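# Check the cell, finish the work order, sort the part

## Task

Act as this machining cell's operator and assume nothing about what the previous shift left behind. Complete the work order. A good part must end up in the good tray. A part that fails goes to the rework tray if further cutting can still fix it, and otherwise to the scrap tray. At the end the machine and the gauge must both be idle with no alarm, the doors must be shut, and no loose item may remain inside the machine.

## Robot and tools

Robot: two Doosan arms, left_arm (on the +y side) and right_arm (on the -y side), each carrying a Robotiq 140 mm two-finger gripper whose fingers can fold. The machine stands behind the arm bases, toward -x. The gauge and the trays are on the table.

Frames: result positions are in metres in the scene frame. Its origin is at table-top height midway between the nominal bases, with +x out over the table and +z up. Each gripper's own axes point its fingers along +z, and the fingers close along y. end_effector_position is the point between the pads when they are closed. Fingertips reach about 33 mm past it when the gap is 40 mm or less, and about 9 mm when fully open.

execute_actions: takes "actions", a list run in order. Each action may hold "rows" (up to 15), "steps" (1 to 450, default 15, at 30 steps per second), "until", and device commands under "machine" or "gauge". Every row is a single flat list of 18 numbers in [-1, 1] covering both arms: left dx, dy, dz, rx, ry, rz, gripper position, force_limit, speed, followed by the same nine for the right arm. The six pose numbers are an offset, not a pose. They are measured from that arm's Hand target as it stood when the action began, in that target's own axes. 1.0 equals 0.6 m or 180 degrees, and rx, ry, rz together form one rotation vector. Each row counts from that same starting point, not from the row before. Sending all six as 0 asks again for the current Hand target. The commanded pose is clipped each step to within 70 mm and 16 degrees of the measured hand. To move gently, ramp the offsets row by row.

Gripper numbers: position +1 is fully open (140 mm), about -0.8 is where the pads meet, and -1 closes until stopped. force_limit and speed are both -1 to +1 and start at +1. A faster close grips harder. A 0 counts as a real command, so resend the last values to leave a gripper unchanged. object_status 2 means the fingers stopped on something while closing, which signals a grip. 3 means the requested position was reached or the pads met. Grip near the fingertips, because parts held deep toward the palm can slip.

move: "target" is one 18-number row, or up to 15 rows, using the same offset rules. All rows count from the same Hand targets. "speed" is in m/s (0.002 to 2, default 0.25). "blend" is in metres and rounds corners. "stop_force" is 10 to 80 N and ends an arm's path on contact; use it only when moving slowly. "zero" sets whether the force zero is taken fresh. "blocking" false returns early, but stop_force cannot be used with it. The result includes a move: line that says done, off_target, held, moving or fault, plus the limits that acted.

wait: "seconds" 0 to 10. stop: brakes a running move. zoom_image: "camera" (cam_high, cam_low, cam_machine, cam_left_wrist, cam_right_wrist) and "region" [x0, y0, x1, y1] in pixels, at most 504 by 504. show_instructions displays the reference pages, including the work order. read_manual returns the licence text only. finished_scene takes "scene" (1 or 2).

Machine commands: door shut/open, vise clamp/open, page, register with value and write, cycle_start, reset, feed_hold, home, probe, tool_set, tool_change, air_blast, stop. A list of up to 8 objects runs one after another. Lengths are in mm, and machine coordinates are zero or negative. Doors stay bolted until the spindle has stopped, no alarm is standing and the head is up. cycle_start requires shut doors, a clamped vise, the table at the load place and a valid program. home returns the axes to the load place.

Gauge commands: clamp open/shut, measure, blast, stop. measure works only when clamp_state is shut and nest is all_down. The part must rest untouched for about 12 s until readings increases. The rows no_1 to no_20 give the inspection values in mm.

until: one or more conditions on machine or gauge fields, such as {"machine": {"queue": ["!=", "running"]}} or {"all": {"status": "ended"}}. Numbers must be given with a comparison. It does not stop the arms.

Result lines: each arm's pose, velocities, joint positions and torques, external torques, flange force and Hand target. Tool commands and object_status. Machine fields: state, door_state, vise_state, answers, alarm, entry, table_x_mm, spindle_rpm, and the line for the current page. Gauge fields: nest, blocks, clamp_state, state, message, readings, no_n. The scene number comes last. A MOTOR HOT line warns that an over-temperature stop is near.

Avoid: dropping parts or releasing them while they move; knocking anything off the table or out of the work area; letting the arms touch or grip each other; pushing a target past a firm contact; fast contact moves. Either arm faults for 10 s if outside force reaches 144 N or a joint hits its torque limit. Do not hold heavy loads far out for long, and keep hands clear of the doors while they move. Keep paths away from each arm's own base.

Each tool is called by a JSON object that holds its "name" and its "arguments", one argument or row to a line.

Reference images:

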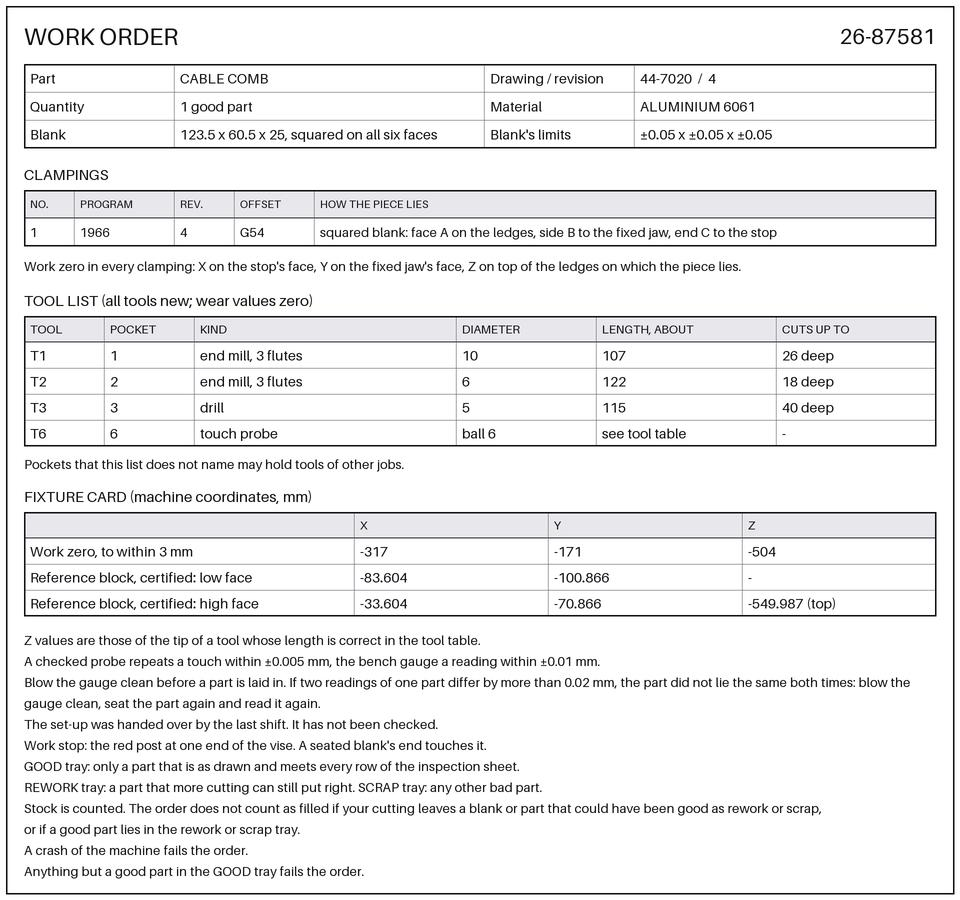

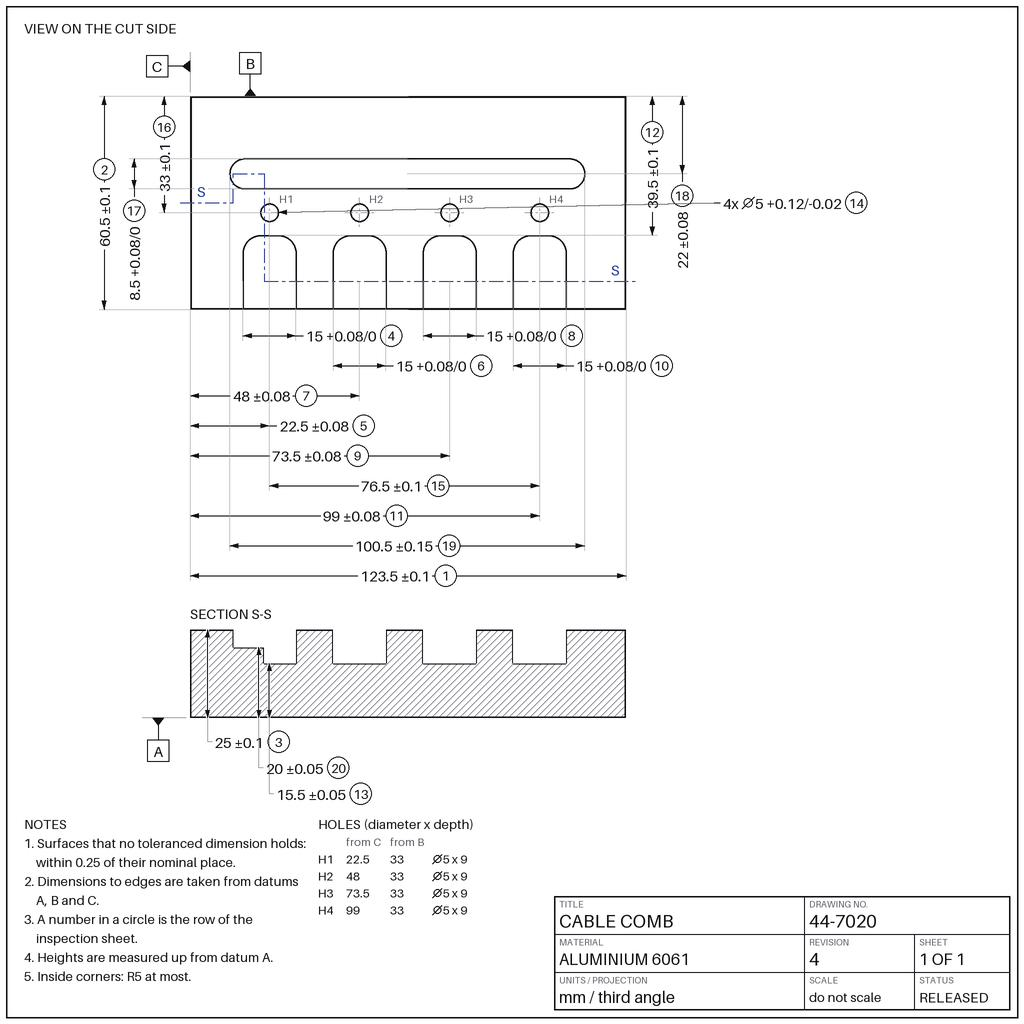

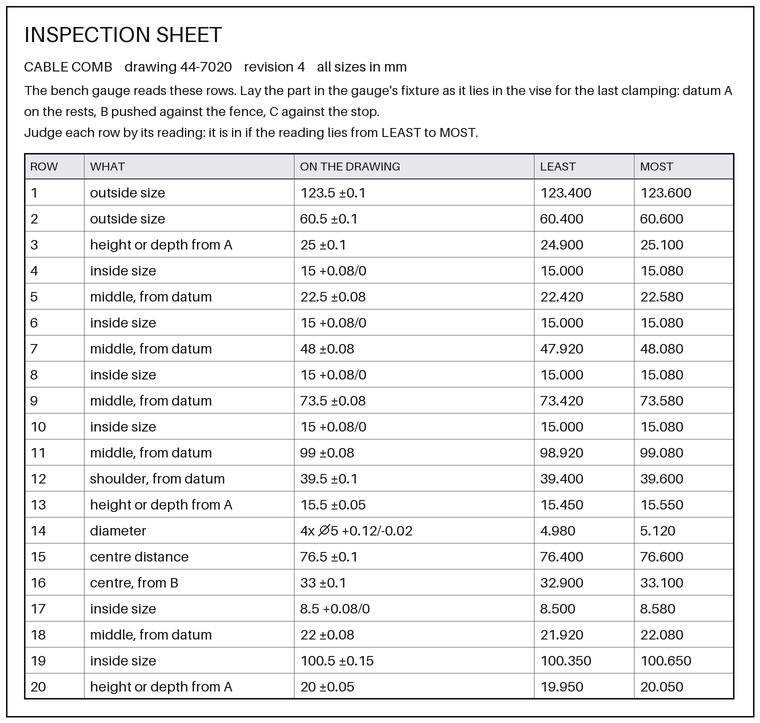

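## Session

{"name": "execute_actions", "arguments": {
  "actions": []
}}

{"name": "execute_actions", "arguments": {
  "actions": [
    {"machine":{"page":"tools"},"steps":5}
  ],
  "cameras": []
}}

{"name": "execute_actions", "arguments": {
  "actions": [
    {"machine":{"page":"program"},"steps":5}
  ],
  "cameras": []
}}

{"name": "execute_actions", "arguments": {
  "actions": [
    {"machine":{"page":"measuring"},"gauge":{"blast":true},"steps":5}
  ],
  "cameras": []
}}

Scene clock: 0.00 s.
left_arm: end_effector_position=(+0.4708, +0.4759, +0.3691) position_measured=3 object_status=3 end_effector_quat_wxyz=(-0.033, +0.999, +0.002, +0.019) | right_arm: end_effector_position=(+0.4725, -0.5626, +0.3692) position_measured=3 object_status=3 end_effector_quat_wxyz=(+0.000, +0.017, +1.000, +0.000)
Joint positions: left_arm=[-0.195 -0.211 1.886 0.073 1.442 1.383] | right_arm=[-3.002 0.193 -1.87 0 -1.464 1.711]
Joint velocities: within noise
Joint torques (N m): no reading
External joint torques (N m): no reading
Flange force (N): no reading
Hand target: left_arm +0.4708, +0.4759, +0.3691; -0.033, +0.999, +0.002, +0.019 | right_arm +0.4725, -0.5626, +0.3692; +0.000, +0.017, +1.000, +0.000
Tool commands: left_gripper/position=+1.0 left_gripper/force_limit=+1.0 left_gripper/speed=+1.0 right_gripper/position=+1.0 right_gripper/force_limit=+1.0 right_gripper/speed=+1.0
machine.work_offsets: g54_x=-315.755 g54_y=-172.747 g54_z=-502.797 g55_x=+0.000 g55_y=+0.000 g55_z=+0.000 g56_x=+0.000 g56_y=+0.000 g56_z=+0.000
machine: state=done door_state=shut vise_state=clamped cycle_status=done cycles_done=0 table_x_mm=0 spindle_rpm=0 page=work_offsets entry=no_entry entries=0 queue=idle queue_left=0
gauge: nest=all_up blocks=free clamp_state=open readings=0

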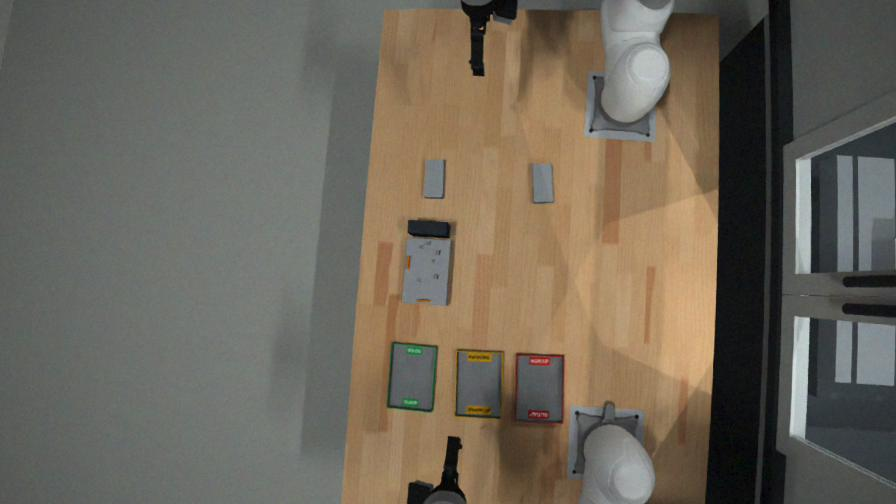

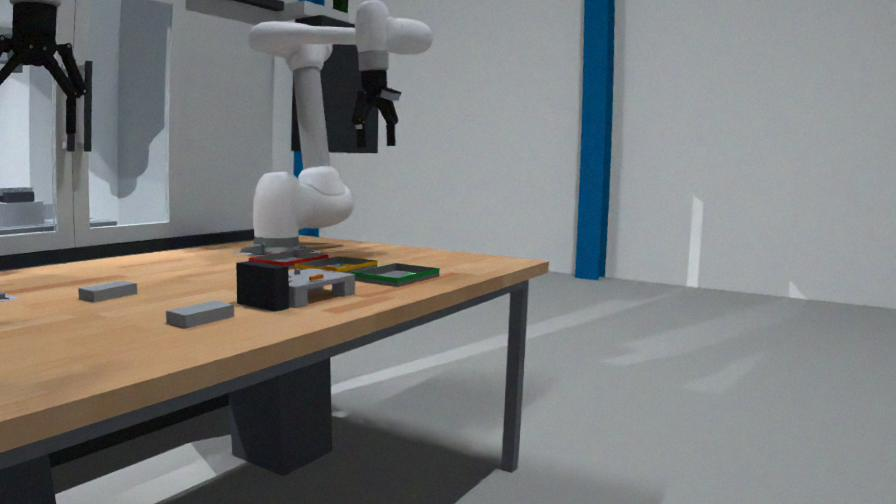

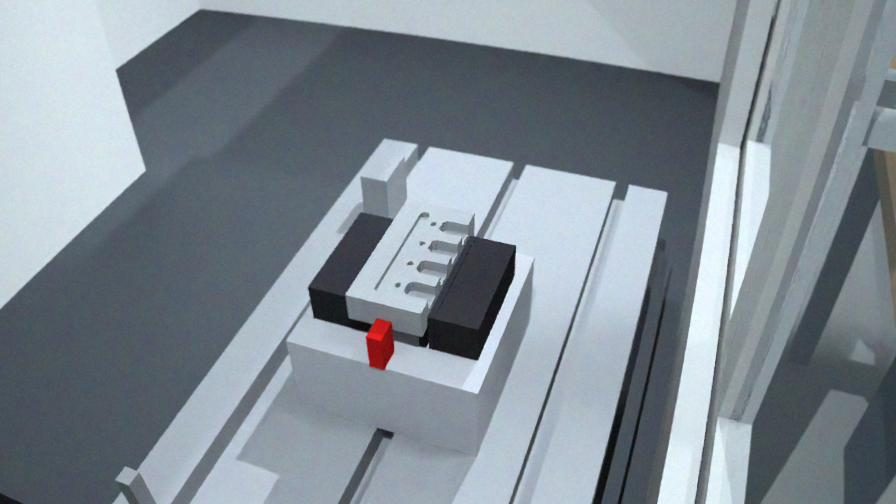

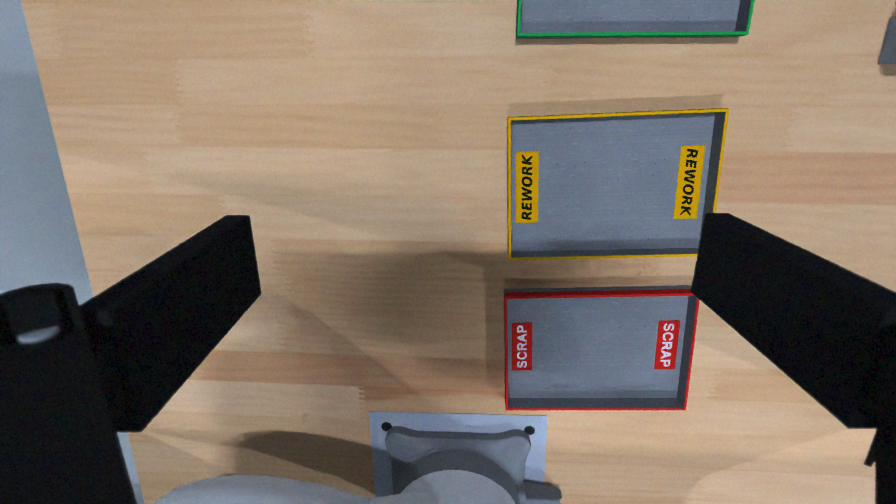

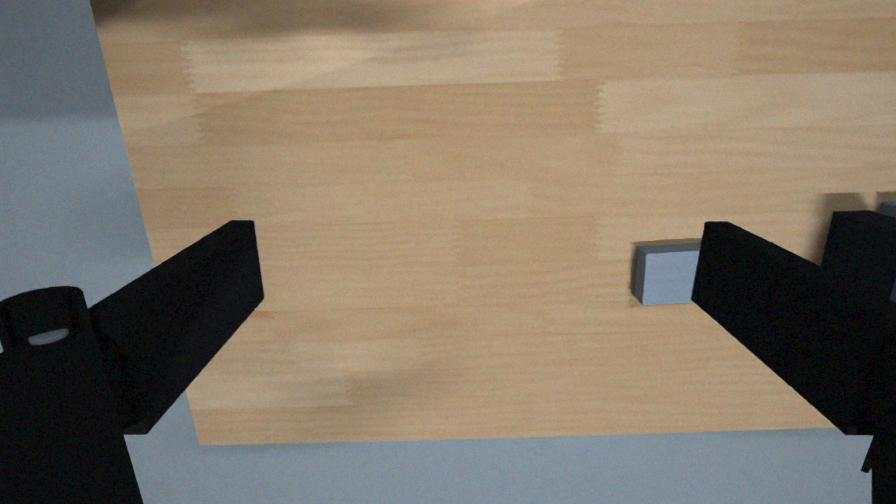

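Scene clock: 0.37 s.
left_arm: end_effector_position=(+0.4708, +0.4759, +0.3691) position_measured=3 object_status=3 end_effector_quat_wxyz=(-0.033, +0.999, +0.002, +0.019) | right_arm: end_effector_position=(+0.4725, -0.5626, +0.3692) position_measured=3 object_status=3 end_effector_quat_wxyz=(+0.000, +0.017, +1.000, +0.000)
Joint positions: left_arm=[-0.195 -0.211 1.886 0.073 1.442 1.383] | right_arm=[-3.002 0.193 -1.87 0 -1.464 1.711]
Joint velocities: within noise
Joint torques (N m): left_arm=[1.85 -19.23 -40.81 4.41 -0.04 -0.26] | right_arm=[2.7 23.91 43.25 -4.48 0.17 -0.07]
External joint torques (N m): left_arm=[-1.49 -1.87 -2.03 0.18 -0.07 0.26] | right_arm=[-2.63 -0.8 -0.57 0.12 -0.24 0.07]
Flange force (N): left_arm=[-0.9 2.5 -3.8] | right_arm=[-1.3 -5.7 0.6]
Hand target: left_arm +0.4708, +0.4759, +0.3691; -0.033, +0.999, +0.002, +0.019 | right_arm +0.4725, -0.5626, +0.3692; +0.000, +0.017, +1.000, +0.000
Tool commands: left_gripper/position=+1.0 left_gripper/force_limit=+1.0 left_gripper/speed=+1.0 right_gripper/position=+1.0 right_gripper/force_limit=+1.0 right_gripper/speed=+1.0
machine.tools: t1_length=+106.764 t1_length_wear=+0.000 t1_diameter=+10.001 t1_diameter_wear=+0.000 t1_pocket=+1.000 t2_length=+121.850 t2_length_wear=+0.000 t2_diameter=+5.996 t2_diameter_wear=+0.000 t2_pocket=+2.000 t3_length=+115.093 t3_length_wear=+0.000 t3_diameter=+5.001 t3_diameter_wear=+0.000 t3_pocket=+3.000 t4_length=+130.637 t4_length_wear=+0.000 t4_diameter=+7.987 t4_diameter_wear=+0.000 t4_pocket=+4.000 t5_length=+137.454 t5_length_wear=+0.000 t5_diameter=+11.998 t5_diameter_wear=+0.000 t5_pocket=+5.000 t6_length=+159.013 t6_length_wear=+0.000 t6_diameter=+6.000 t6_diameter_wear=+0.000 t6_pocket=+6.000
machine: state=done door_state=shut vise_state=clamped cycle_status=done cycles_done=0 table_x_mm=0 spindle_rpm=0 page=tools entry=no_entry entries=0 queue=done queue_left=0
gauge: nest=all_up blocks=free clamp_state=open readings=0
No camera images: "cameras" was empty.

Scene clock: 0.73 s.
left_arm: end_effector_position=(+0.4708, +0.4759, +0.3691) position_measured=3 object_status=3 end_effector_quat_wxyz=(-0.033, +0.999, +0.002, +0.019) | right_arm: end_effector_position=(+0.4725, -0.5626, +0.3692) position_measured=3 object_status=3 end_effector_quat_wxyz=(+0.000, +0.017, +1.000, +0.000)
Joint positions: left_arm=[-0.195 -0.211 1.886 0.073 1.442 1.383] | right_arm=[-3.002 0.193 -1.87 0 -1.464 1.711]
Joint velocities: within noise
Joint torques (N m): left_arm=[1.88 -19.32 -40.81 4.41 0.01 -0.26] | right_arm=[2.85 24.03 43.35 -4.49 0.18 -0.14]
External joint torques (N m): left_arm=[-1.74 -0.78 -1.73 0.16 -0.13 0.25] | right_arm=[-2.68 -1.75 -0.73 0.13 -0.24 0.14]
Flange force (N): left_arm=[0.5 3.3 -3.0] | right_arm=[-2.7 -5.6 1.1]
Hand target: left_arm +0.4708, +0.4759, +0.3691; -0.033, +0.999, +0.002, +0.019 | right_arm +0.4725, -0.5626, +0.3692; +0.000, +0.017, +1.000, +0.000
Tool commands: left_gripper/position=+1.0 left_gripper/force_limit=+1.0 left_gripper/speed=+1.0 right_gripper/position=+1.0 right_gripper/force_limit=+1.0 right_gripper/speed=+1.0
machine.program: program=+1966 tool_call=+1 tool_in_spindle=+0 program_revision=+4 program_offset=+54 load_peak=+0 stored1_number=+1966 stored1_revision=+4 stored2_number=+3606 stored2_revision=+2 stored3_number=+4761 stored3_revision=+5 stored4_number=+0 stored4_revision=+0 cycles=+1
machine: state=done door_state=shut vise_state=clamped cycle_status=done cycles_done=0 table_x_mm=0 spindle_rpm=0 page=program entry=no_entry entries=0 queue=done queue_left=0
gauge: nest=all_up blocks=free clamp_state=open readings=0
No camera images: "cameras" was empty.

Scene clock: 1.10 s.
left_arm: end_effector_position=(+0.4708, +0.4759, +0.3691) position_measured=3 object_status=3 end_effector_quat_wxyz=(-0.033, +0.999, +0.002, +0.019) | right_arm: end_effector_position=(+0.4725, -0.5626, +0.3692) position_measured=3 object_status=3 end_effector_quat_wxyz=(+0.000, +0.017, +1.000, +0.000)
Joint positions: left_arm=[-0.195 -0.211 1.886 0.073 1.442 1.383] | right_arm=[-3.002 0.193 -1.87 0 -1.464 1.711]
Joint velocities: within noise
Joint torques (N m): left_arm=[1.51 -19.33 -40.79 4.46 -0.02 -0.21] | right_arm=[2.68 23.92 43.21 -4.51 0.11 -0.07]
External joint torques (N m): left_arm=[-1.31 -1.42 -1.95 0.12 -0.1 0.2] | right_arm=[-2.7 -0.83 -0.42 0.14 -0.18 0.07]
Flange force (N): left_arm=[-0.2 2.3 -3.5] | right_arm=[-1.6 -5.9 0.5]
Hand target: left_arm +0.4708, +0.4759, +0.3691; -0.033, +0.999, +0.002, +0.019 | right_arm +0.4725, -0.5626, +0.3692; +0.000, +0.017, +1.000, +0.000
Tool commands: left_gripper/position=+1.0 left_gripper/force_limit=+1.0 left_gripper/speed=+1.0 right_gripper/position=+1.0 right_gripper/force_limit=+1.0 right_gripper/speed=+1.0
machine.measuring: probe_x=+0.000 probe_y=+0.000 probe_z=+0.000 probe_move_x=+0.000 probe_move_y=+0.000 probe_move_z=+0.000 probe_radius=+2.990 probe_off_x=+0.000 probe_off_y=+0.000 setter_z=-520.000 probe_touched=+0 probe_found_x=+0.000 probe_found_y=+0.000 probe_found_z=+0.000 set_length=+0.000 set_diameter=+0.000
machine: state=done door_state=shut vise_state=clamped cycle_status=done cycles_done=0 table_x_mm=0 spindle_rpm=0 page=measuring entry=no_entry entries=0 queue=done queue_left=0
gauge: nest=all_up blocks=free clamp_state=open state=busy message=taken readings=0
No camera images: "cameras" was empty.

{"name": "execute_actions", "arguments": {
  "actions": [
    {"machine":[{"register":"tool_call","value":6,"write":true,"page":"measuring"},{"tool_change":true},{"register":"probe_x","value":-58.604,"write":true},{"register":"probe_y","value":-85.866,"write":true},{"register":"probe_z","value":-540,"write":true},{"register":"probe_move_z","value":-16,"write":true},{"probe":true},{"tool_set":true}],"steps":450,"until":{"machine":{"queue":["!=","running"]}}},
    {"steps":450,"until":{"machine":{"queue":["!=","running"]}}},
    {"steps":450,"until":{"machine":{"queue":["!=","running"]}}}
  ],
  "cameras": ["cam_machine"]
}}

{"name": "zoom_image", "arguments": {
  "camera": "cam_machine",
  "region": [280, 150, 560, 400]
}}

{"name": "execute_actions", "arguments": {
  "actions": [
    {"machine":[{"register":"probe_move_z","value":0,"write":true},{"register":"probe_z","value":-556,"write":true},{"register":"probe_x","value":-93.604,"write":true},{"register":"probe_move_x","value":14,"write":true},{"probe":true}],"steps":450,"until":{"machine":{"queue":["!=","running"]}}}
  ],
  "cameras": []
}}

{"name": "execute_actions", "arguments": {
  "actions": [
    {"machine":[{"register":"probe_x","value":-23.604,"write":true},{"register":"probe_move_x","value":-14,"write":true},{"probe":true}],"steps":450,"until":{"machine":{"queue":["!=","running"]}}}
  ],
  "cameras": []
}}

{"name": "execute_actions", "arguments": {
  "actions": [
    {"machine":[{"register":"probe_move_x","value":0,"write":true},{"register":"probe_x","value":-58.604,"write":true},{"register":"probe_y","value":-110.866,"write":true},{"register":"probe_move_y","value":14,"write":true},{"probe":true}],"steps":450,"until":{"machine":{"queue":["!=","running"]}}}
  ],
  "cameras": []
}}

{"name": "execute_actions", "arguments": {
  "actions": [
    {"machine":[{"register":"probe_y","value":-60.866,"write":true},{"register":"probe_move_y","value":-14,"write":true},{"probe":true}],"steps":450,"until":{"machine":{"queue":["!=","running"]}}}
  ],
  "cameras": []
}}

Scene clock: 35.27 s.
left_arm: end_effector_position=(+0.4708, +0.4759, +0.3691) position_measured=3 object_status=3 end_effector_quat_wxyz=(-0.033, +0.999, +0.002, +0.019) | right_arm: end_effector_position=(+0.4725, -0.5626, +0.3692) position_measured=3 object_status=3 end_effector_quat_wxyz=(+0.000, +0.017, +1.000, +0.000)
Joint positions: left_arm=[-0.195 -0.211 1.886 0.073 1.442 1.383] | right_arm=[-3.002 0.193 -1.87 0 -1.464 1.711]
Joint velocities: within noise
Joint torques (N m): left_arm=[1.23 -18.98 -40.55 4.42 -0.06 -0.22] | right_arm=[2.99 23.88 43.27 -4.51 0.15 -0.11]
External joint torques (N m): left_arm=[-0.9 -2.28 -2.4 0.19 -0.05 0.21] | right_arm=[-2.76 -1.72 -0.79 0.17 -0.2 0.11]
External joint torques at the end of the 1st action: left_arm=[-1.4 -1.8 -2.26 0.14 -0.07 0.24] | right_arm=[-2.6 -1.75 -0.55 0.19 -0.2 0.13]
External joint torques at the end of the 2nd action: left_arm=[-1.55 -1.51 -1.99 0.1 -0.1 0.23] | right_arm=[-2.54 -1.69 -0.78 0.18 -0.24 0.08]
Flange force (N): left_arm=[-0.8 1.2 -4.5] | right_arm=[-2.6 -5.9 1.3]
Flange force at the end of the 1st action (N): left_arm=[-0.4 2.4 -4.2] | right_arm=[-2.9 -5.5 0.9]
Flange force at the end of the 2nd action (N): left_arm=[-0.4 2.8 -3.6] | right_arm=[-2.5 -5.5 1.2]
Hand target: left_arm +0.4708, +0.4759, +0.3691; -0.033, +0.999, +0.002, +0.019 | right_arm +0.4725, -0.5626, +0.3692; +0.000, +0.017, +1.000, +0.000
Tool commands: left_gripper/position=+1.0 left_gripper/force_limit=+1.0 left_gripper/speed=+1.0 right_gripper/position=+1.0 right_gripper/force_limit=+1.0 right_gripper/speed=+1.0
machine.measuring: probe_x=-58.604 probe_y=-85.866 probe_z=-540.000 probe_move_x=+0.000 probe_move_y=+0.000 probe_move_z=-16.000 probe_radius=+2.990 probe_off_x=+0.000 probe_off_y=+0.000 setter_z=-520.000 probe_touched=+1 probe_found_x=-58.604 probe_found_y=-85.866 probe_found_z=-549.986 set_length=+159.020 set_diameter=+6.001
machine: state=done door_state=shut vise_state=clamped cycle_status=done cycles_done=0 table_x_mm=0 spindle_rpm=0 page=measuring entries=8 queue=done queue_left=0
gauge: nest=all_up blocks=free clamp_state=open message=taken readings=0
Images, in order (width x height): cam_machine 896x504.

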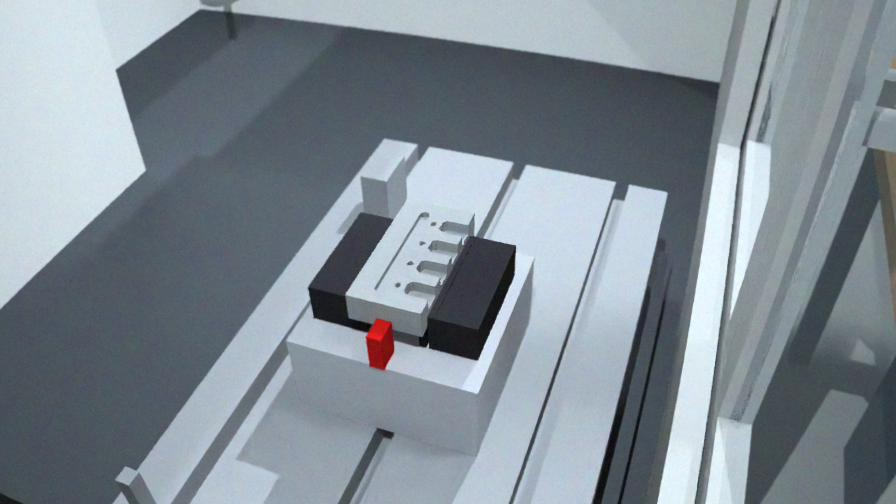

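Scaled by 1.800.

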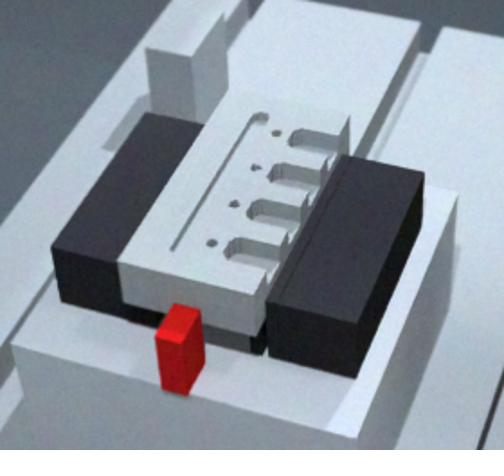

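Scene clock: 43.90 s.
left_arm: end_effector_position=(+0.4708, +0.4759, +0.3691) position_measured=3 object_status=3 end_effector_quat_wxyz=(-0.033, +0.999, +0.002, +0.019) | right_arm: end_effector_position=(+0.4725, -0.5626, +0.3692) position_measured=3 object_status=3 end_effector_quat_wxyz=(+0.000, +0.017, +1.000, +0.000)
Joint positions: left_arm=[-0.195 -0.211 1.886 0.073 1.442 1.383] | right_arm=[-3.002 0.193 -1.87 0 -1.464 1.711]
Joint velocities: within noise
Joint torques (N m): left_arm=[2.11 -19 -40.65 4.53 -0.04 -0.2] | right_arm=[2.89 24.05 43.02 -4.51 0.18 -0.12]
External joint torques (N m): left_arm=[-1.73 -2.33 -2.29 0.09 -0.08 0.2] | right_arm=[-2.75 -1.65 -0.48 0.16 -0.23 0.12]
Flange force (N): left_arm=[-1.4 3.2 -4.4] | right_arm=[-2.9 -5.8 0.7]
Hand target: left_arm +0.4708, +0.4759, +0.3691; -0.033, +0.999, +0.002, +0.019 | right_arm +0.4725, -0.5626, +0.3692; +0.000, +0.017, +1.000, +0.000
Tool commands: left_gripper/position=+1.0 left_gripper/force_limit=+1.0 left_gripper/speed=+1.0 right_gripper/position=+1.0 right_gripper/force_limit=+1.0 right_gripper/speed=+1.0
machine.measuring: probe_x=-93.604 probe_y=-85.866 probe_z=-556.000 probe_move_x=+14.000 probe_move_y=+0.000 probe_move_z=+0.000 probe_radius=+2.990 probe_off_x=+0.000 probe_off_y=+0.000 setter_z=-520.000 probe_touched=+1 probe_found_x=-83.605 probe_found_y=-85.866 probe_found_z=-556.000 set_length=+159.020 set_diameter=+6.001
machine: state=done door_state=shut vise_state=clamped cycle_status=done cycles_done=0 table_x_mm=0 spindle_rpm=0 page=measuring entries=13 queue=done queue_left=0
gauge: nest=all_up blocks=free clamp_state=open message=taken readings=0
No camera images: "cameras" was empty.

Scene clock: 52.40 s.
left_arm: end_effector_position=(+0.4708, +0.4759, +0.3691) position_measured=3 object_status=3 end_effector_quat_wxyz=(-0.033, +0.999, +0.002, +0.019) | right_arm: end_effector_position=(+0.4725, -0.5626, +0.3692) position_measured=3 object_status=3 end_effector_quat_wxyz=(+0.000, +0.017, +1.000, +0.000)
Joint positions: left_arm=[-0.195 -0.211 1.886 0.073 1.442 1.383] | right_arm=[-3.002 0.193 -1.87 0 -1.464 1.711]
Joint velocities: within noise
Joint torques (N m): left_arm=[1.87 -19.02 -40.7 4.46 -0.02 -0.23] | right_arm=[2.6 23.86 43.18 -4.52 0.18 -0.1]
External joint torques (N m): left_arm=[-1.59 -1.94 -1.9 0.12 -0.09 0.22] | right_arm=[-2.68 -1.02 -0.61 0.16 -0.24 0.1]
Flange force (N): left_arm=[-1.2 2.8 -3.6] | right_arm=[-1.6 -5.8 0.8]
Hand target: left_arm +0.4708, +0.4759, +0.3691; -0.033, +0.999, +0.002, +0.019 | right_arm +0.4725, -0.5626, +0.3692; +0.000, +0.017, +1.000, +0.000
Tool commands: left_gripper/position=+1.0 left_gripper/force_limit=+1.0 left_gripper/speed=+1.0 right_gripper/position=+1.0 right_gripper/force_limit=+1.0 right_gripper/speed=+1.0
machine.measuring: probe_x=-23.604 probe_y=-85.866 probe_z=-556.000 probe_move_x=-14.000 probe_move_y=+0.000 probe_move_z=+0.000 probe_radius=+2.990 probe_off_x=+0.000 probe_off_y=+0.000 setter_z=-520.000 probe_touched=+1 probe_found_x=-33.603 probe_found_y=-85.866 probe_found_z=-556.000 set_length=+159.020 set_diameter=+6.001
machine: state=done door_state=shut vise_state=clamped cycle_status=done cycles_done=0 table_x_mm=0 spindle_rpm=0 page=measuring entries=16 queue=done queue_left=0
gauge: nest=all_up blocks=free clamp_state=open message=taken readings=0
No camera images: "cameras" was empty.

Scene clock: 61.23 s.
left_arm: end_effector_position=(+0.4708, +0.4759, +0.3691) position_measured=3 object_status=3 end_effector_quat_wxyz=(-0.033, +0.999, +0.002, +0.019) | right_arm: end_effector_position=(+0.4725, -0.5626, +0.3692) position_measured=3 object_status=3 end_effector_quat_wxyz=(+0.000, +0.017, +1.000, +0.000)
Joint positions: left_arm=[-0.195 -0.211 1.886 0.073 1.442 1.383] | right_arm=[-3.002 0.193 -1.87 0 -1.464 1.711]
Joint velocities: within noise
Joint torques (N m): left_arm=[1.49 -19.18 -40.82 4.45 -0.03 -0.25] | right_arm=[2.93 23.97 43.1 -4.54 0.17 -0.1]
External joint torques (N m): left_arm=[-1.18 -2.08 -2.2 0.18 -0.09 0.25] | right_arm=[-2.73 -1.67 -0.75 0.22 -0.24 0.1]
Flange force (N): left_arm=[-0.9 1.8 -4.1] | right_arm=[-2.6 -5.9 1.1]
Hand target: left_arm +0.4708, +0.4759, +0.3691; -0.033, +0.999, +0.002, +0.019 | right_arm +0.4725, -0.5626, +0.3692; +0.000, +0.017, +1.000, +0.000
Tool commands: left_gripper/position=+1.0 left_gripper/force_limit=+1.0 left_gripper/speed=+1.0 right_gripper/position=+1.0 right_gripper/force_limit=+1.0 right_gripper/speed=+1.0
machine.measuring: probe_x=-58.604 probe_y=-110.866 probe_z=-556.000 probe_move_x=+0.000 probe_move_y=+14.000 probe_move_z=+0.000 probe_radius=+2.990 probe_off_x=+0.000 probe_off_y=+0.000 setter_z=-520.000 probe_touched=+1 probe_found_x=-58.604 probe_found_y=-100.866 probe_found_z=-556.000 set_length=+159.020 set_diameter=+6.001
machine: state=done door_state=shut vise_state=clamped cycle_status=done cycles_done=0 table_x_mm=0 spindle_rpm=0 page=measuring entries=21 queue=done queue_left=0
gauge: nest=all_up blocks=free clamp_state=open message=taken readings=0
No camera images: "cameras" was empty.

Scene clock: 69.53 s.
left_arm: end_effector_position=(+0.4708, +0.4759, +0.3691) position_measured=3 object_status=3 end_effector_quat_wxyz=(-0.033, +0.999, +0.002, +0.019) | right_arm: end_effector_position=(+0.4725, -0.5626, +0.3692) position_measured=3 object_status=3 end_effector_quat_wxyz=(+0.000, +0.017, +1.000, +0.000)
Joint positions: left_arm=[-0.195 -0.211 1.886 0.073 1.442 1.383] | right_arm=[-3.002 0.193 -1.87 0 -1.464 1.711]
Joint velocities: within noise
Joint torques (N m): left_arm=[1.57 -19.06 -40.85 4.47 -0.02 -0.27] | right_arm=[2.82 23.84 43.26 -4.52 0.18 -0.08]
External joint torques (N m): left_arm=[-1.29 -1.92 -1.99 0.13 -0.1 0.26] | right_arm=[-2.64 -1.25 -0.6 0.17 -0.24 0.08]
Flange force (N): left_arm=[-0.9 2.1 -3.7] | right_arm=[-2.0 -5.7 0.8]
Hand target: left_arm +0.4708, +0.4759, +0.3691; -0.033, +0.999, +0.002, +0.019 | right_arm +0.4725, -0.5626, +0.3692; +0.000, +0.017, +1.000, +0.000
Tool commands: left_gripper/position=+1.0 left_gripper/force_limit=+1.0 left_gripper/speed=+1.0 right_gripper/position=+1.0 right_gripper/force_limit=+1.0 right_gripper/speed=+1.0
machine.measuring: probe_x=-58.604 probe_y=-60.866 probe_z=-556.000 probe_move_x=+0.000 probe_move_y=-14.000 probe_move_z=+0.000 probe_radius=+2.990 probe_off_x=+0.000 probe_off_y=+0.000 setter_z=-520.000 probe_touched=+1 probe_found_x=-58.604 probe_found_y=-70.863 probe_found_z=-556.000 set_length=+159.020 set_diameter=+6.001
machine: state=done door_state=shut vise_state=clamped cycle_status=done cycles_done=0 table_x_mm=0 spindle_rpm=0 page=measuring entries=24 queue=done queue_left=0
gauge: nest=all_up blocks=free clamp_state=open message=taken readings=0
No camera images: "cameras" was empty.

{"name": "execute_actions", "arguments": {
  "actions": [
    {"machine":[{"register":"tool_call","value":1,"write":true},{"tool_change":true},{"tool_set":true,"page":"measuring"}],"steps":450,"until":{"machine":{"queue":["!=","running"]}}},
    {"steps":450,"until":{"machine":{"queue":["!=","running"]}}}
  ],
  "cameras": []
}}

{"name": "execute_actions", "arguments": {
  "actions": [
    {"machine":[{"register":"tool_call","value":2,"write":true},{"tool_change":true},{"tool_set":true,"page":"measuring"}],"steps":450,"until":{"machine":{"queue":["!=","running"]}}},
    {"steps":450,"until":{"machine":{"queue":["!=","running"]}}}
  ],
  "cameras": []
}}

{"name": "execute_actions", "arguments": {
  "actions": [
    {"machine":[{"register":"tool_call","value":3,"write":true},{"tool_change":true},{"tool_set":true,"page":"measuring"}],"steps":450,"until":{"machine":{"queue":["!=","running"]}}},
    {"steps":450,"until":{"machine":{"queue":["!=","running"]}}}
  ],
  "cameras": []
}}

Scene clock: 95.57 s.
left_arm: end_effector_position=(+0.4708, +0.4759, +0.3691) position_measured=3 object_status=3 end_effector_quat_wxyz=(-0.033, +0.999, +0.002, +0.019) | right_arm: end_effector_position=(+0.4725, -0.5626, +0.3692) position_measured=3 object_status=3 end_effector_quat_wxyz=(+0.000, +0.017, +1.000, +0.000)
Joint positions: left_arm=[-0.195 -0.211 1.886 0.073 1.442 1.383] | right_arm=[-3.002 0.193 -1.87 0 -1.464 1.711]
Joint velocities: within noise
Joint torques (N m): left_arm=[1.58 -19.28 -40.85 4.43 0.03 -0.2] | right_arm=[3.23 24.04 43.35 -4.51 0.13 -0.16]
External joint torques (N m): left_arm=[-1.25 -2.35 -2.05 0.17 -0.12 0.2] | right_arm=[-3.05 -1.56 -0.69 0.15 -0.19 0.16]
External joint torques at the end of the 1st action: left_arm=[-1.23 -1.31 -1.89 0.09 -0.06 0.27] | right_arm=[-2.79 -1.01 -0.5 0.15 -0.23 0.1]
Flange force (N): left_arm=[-1.6 2.0 -3.8] | right_arm=[-2.6 -6.4 1.1]
Flange force at the end of the 1st action (N): left_arm=[0.0 2.0 -3.4] | right_arm=[-1.8 -6.0 0.6]
Hand target: left_arm +0.4708, +0.4759, +0.3691; -0.033, +0.999, +0.002, +0.019 | right_arm +0.4725, -0.5626, +0.3692; +0.000, +0.017, +1.000, +0.000
Tool commands: left_gripper/position=+1.0 left_gripper/force_limit=+1.0 left_gripper/speed=+1.0 right_gripper/position=+1.0 right_gripper/force_limit=+1.0 right_gripper/speed=+1.0
machine.measuring: probe_x=-58.604 probe_y=-60.866 probe_z=-556.000 probe_move_x=+0.000 probe_move_y=-14.000 probe_move_z=+0.000 probe_radius=+2.990 probe_off_x=+0.000 probe_off_y=+0.000 setter_z=-520.000 probe_touched=+1 probe_found_x=-58.604 probe_found_y=-70.863 probe_found_z=-556.000 set_length=+106.765 set_diameter=+9.998
machine: state=done door_state=shut vise_state=clamped cycle_status=done cycles_done=0 table_x_mm=0 spindle_rpm=0 page=measuring entries=27 queue=done queue_left=0
gauge: nest=all_up blocks=free clamp_state=open message=taken readings=0
No camera images: "cameras" was empty.

Scene clock: 120.93 s.
left_arm: end_effector_position=(+0.4708, +0.4759, +0.3691) position_measured=3 object_status=3 end_effector_quat_wxyz=(-0.033, +0.999, +0.002, +0.019) | right_arm: end_effector_position=(+0.4725, -0.5626, +0.3692) position_measured=3 object_status=3 end_effector_quat_wxyz=(+0.000, +0.017, +1.000, +0.000)
Joint positions: left_arm=[-0.195 -0.211 1.886 0.073 1.442 1.383] | right_arm=[-3.002 0.193 -1.87 0 -1.464 1.711]
Joint velocities: within noise
Joint torques (N m): left_arm=[1.61 -19.4 -40.79 4.46 0.02 -0.22] | right_arm=[2.86 23.88 43.07 -4.5 0.2 -0.09]
External joint torques (N m): left_arm=[-1.21 -2.3 -2.26 0.16 -0.13 0.22] | right_arm=[-2.66 -1.6 -0.68 0.18 -0.26 0.09]
External joint torques at the end of the 1st action: left_arm=[-1.41 -2.04 -2.16 0.18 -0.11 0.24] | right_arm=[-2.71 -1.77 -0.74 0.16 -0.26 0.1]
Flange force (N): left_arm=[-1.2 1.9 -4.1] | right_arm=[-2.5 -5.7 0.9]
Flange force at the end of the 1st action (N): left_arm=[-1.0 2.4 -4.0] | right_arm=[-2.7 -5.8 1.1]
Hand target: left_arm +0.4708, +0.4759, +0.3691; -0.033, +0.999, +0.002, +0.019 | right_arm +0.4725, -0.5626, +0.3692; +0.000, +0.017, +1.000, +0.000
Tool commands: left_gripper/position=+1.0 left_gripper/force_limit=+1.0 left_gripper/speed=+1.0 right_gripper/position=+1.0 right_gripper/force_limit=+1.0 right_gripper/speed=+1.0
machine.measuring: probe_x=-58.604 probe_y=-60.866 probe_z=-556.000 probe_move_x=+0.000 probe_move_y=-14.000 probe_move_z=+0.000 probe_radius=+2.990 probe_off_x=+0.000 probe_off_y=+0.000 setter_z=-520.000 probe_touched=+1 probe_found_x=-58.604 probe_found_y=-70.863 probe_found_z=-556.000 set_length=+121.852 set_diameter=+6.001
machine: state=done door_state=shut vise_state=clamped cycle_status=done cycles_done=0 table_x_mm=0 spindle_rpm=0 page=measuring entries=30 queue=done queue_left=0
gauge: nest=all_up blocks=free clamp_state=open message=taken readings=0
No camera images: "cameras" was empty.

Scene clock: 146.57 s.
left_arm: end_effector_position=(+0.4708, +0.4759, +0.3691) position_measured=3 object_status=3 end_effector_quat_wxyz=(-0.033, +0.999, +0.002, +0.019) | right_arm: end_effector_position=(+0.4725, -0.5626, +0.3692) position_measured=3 object_status=3 end_effector_quat_wxyz=(+0.000, +0.017, +1.000, +0.000)
Joint positions: left_arm=[-0.195 -0.211 1.886 0.073 1.442 1.383] | right_arm=[-3.002 0.193 -1.87 0 -1.464 1.711]
Joint velocities: within noise
Joint torques (N m): left_arm=[1.44 -19.44 -40.65 4.53 -0.06 -0.23] | right_arm=[2.42 24 43.1 -4.54 0.2 -0.11]
External joint torques (N m): left_arm=[-1.02 -2.17 -2.45 0.1 -0.06 0.23] | right_arm=[-2.18 -2.1 -0.59 0.2 -0.25 0.11]
External joint torques at the end of the 1st action: left_arm=[-0.89 -2.19 -2.29 0.09 -0.11 0.22] | right_arm=[-2.94 -1.52 -0.81 0.18 -0.24 0.12]
Flange force (N): left_arm=[-0.6 1.5 -4.5] | right_arm=[-3.3 -4.5 0.9]
Flange force at the end of the 1st action (N): left_arm=[-0.8 1.2 -4.1] | right_arm=[-2.3 -6.3 1.2]
Hand target: left_arm +0.4708, +0.4759, +0.3691; -0.033, +0.999, +0.002, +0.019 | right_arm +0.4725, -0.5626, +0.3692; +0.000, +0.017, +1.000, +0.000
Tool commands: left_gripper/position=+1.0 left_gripper/force_limit=+1.0 left_gripper/speed=+1.0 right_gripper/position=+1.0 right_gripper/force_limit=+1.0 right_gripper/speed=+1.0
machine.measuring: probe_x=-58.604 probe_y=-60.866 probe_z=-556.000 probe_move_x=+0.000 probe_move_y=-14.000 probe_move_z=+0.000 probe_radius=+2.990 probe_off_x=+0.000 probe_off_y=+0.000 setter_z=-520.000 probe_touched=+1 probe_found_x=-58.604 probe_found_y=-70.863 probe_found_z=-556.000 set_length=+115.096 set_diameter=+5.002
machine: state=done door_state=shut vise_state=clamped cycle_status=done cycles_done=0 table_x_mm=0 spindle_rpm=0 page=measuring entries=33 queue=done queue_left=0
gauge: nest=all_up blocks=free clamp_state=open message=taken readings=0
No camera images: "cameras" was empty.


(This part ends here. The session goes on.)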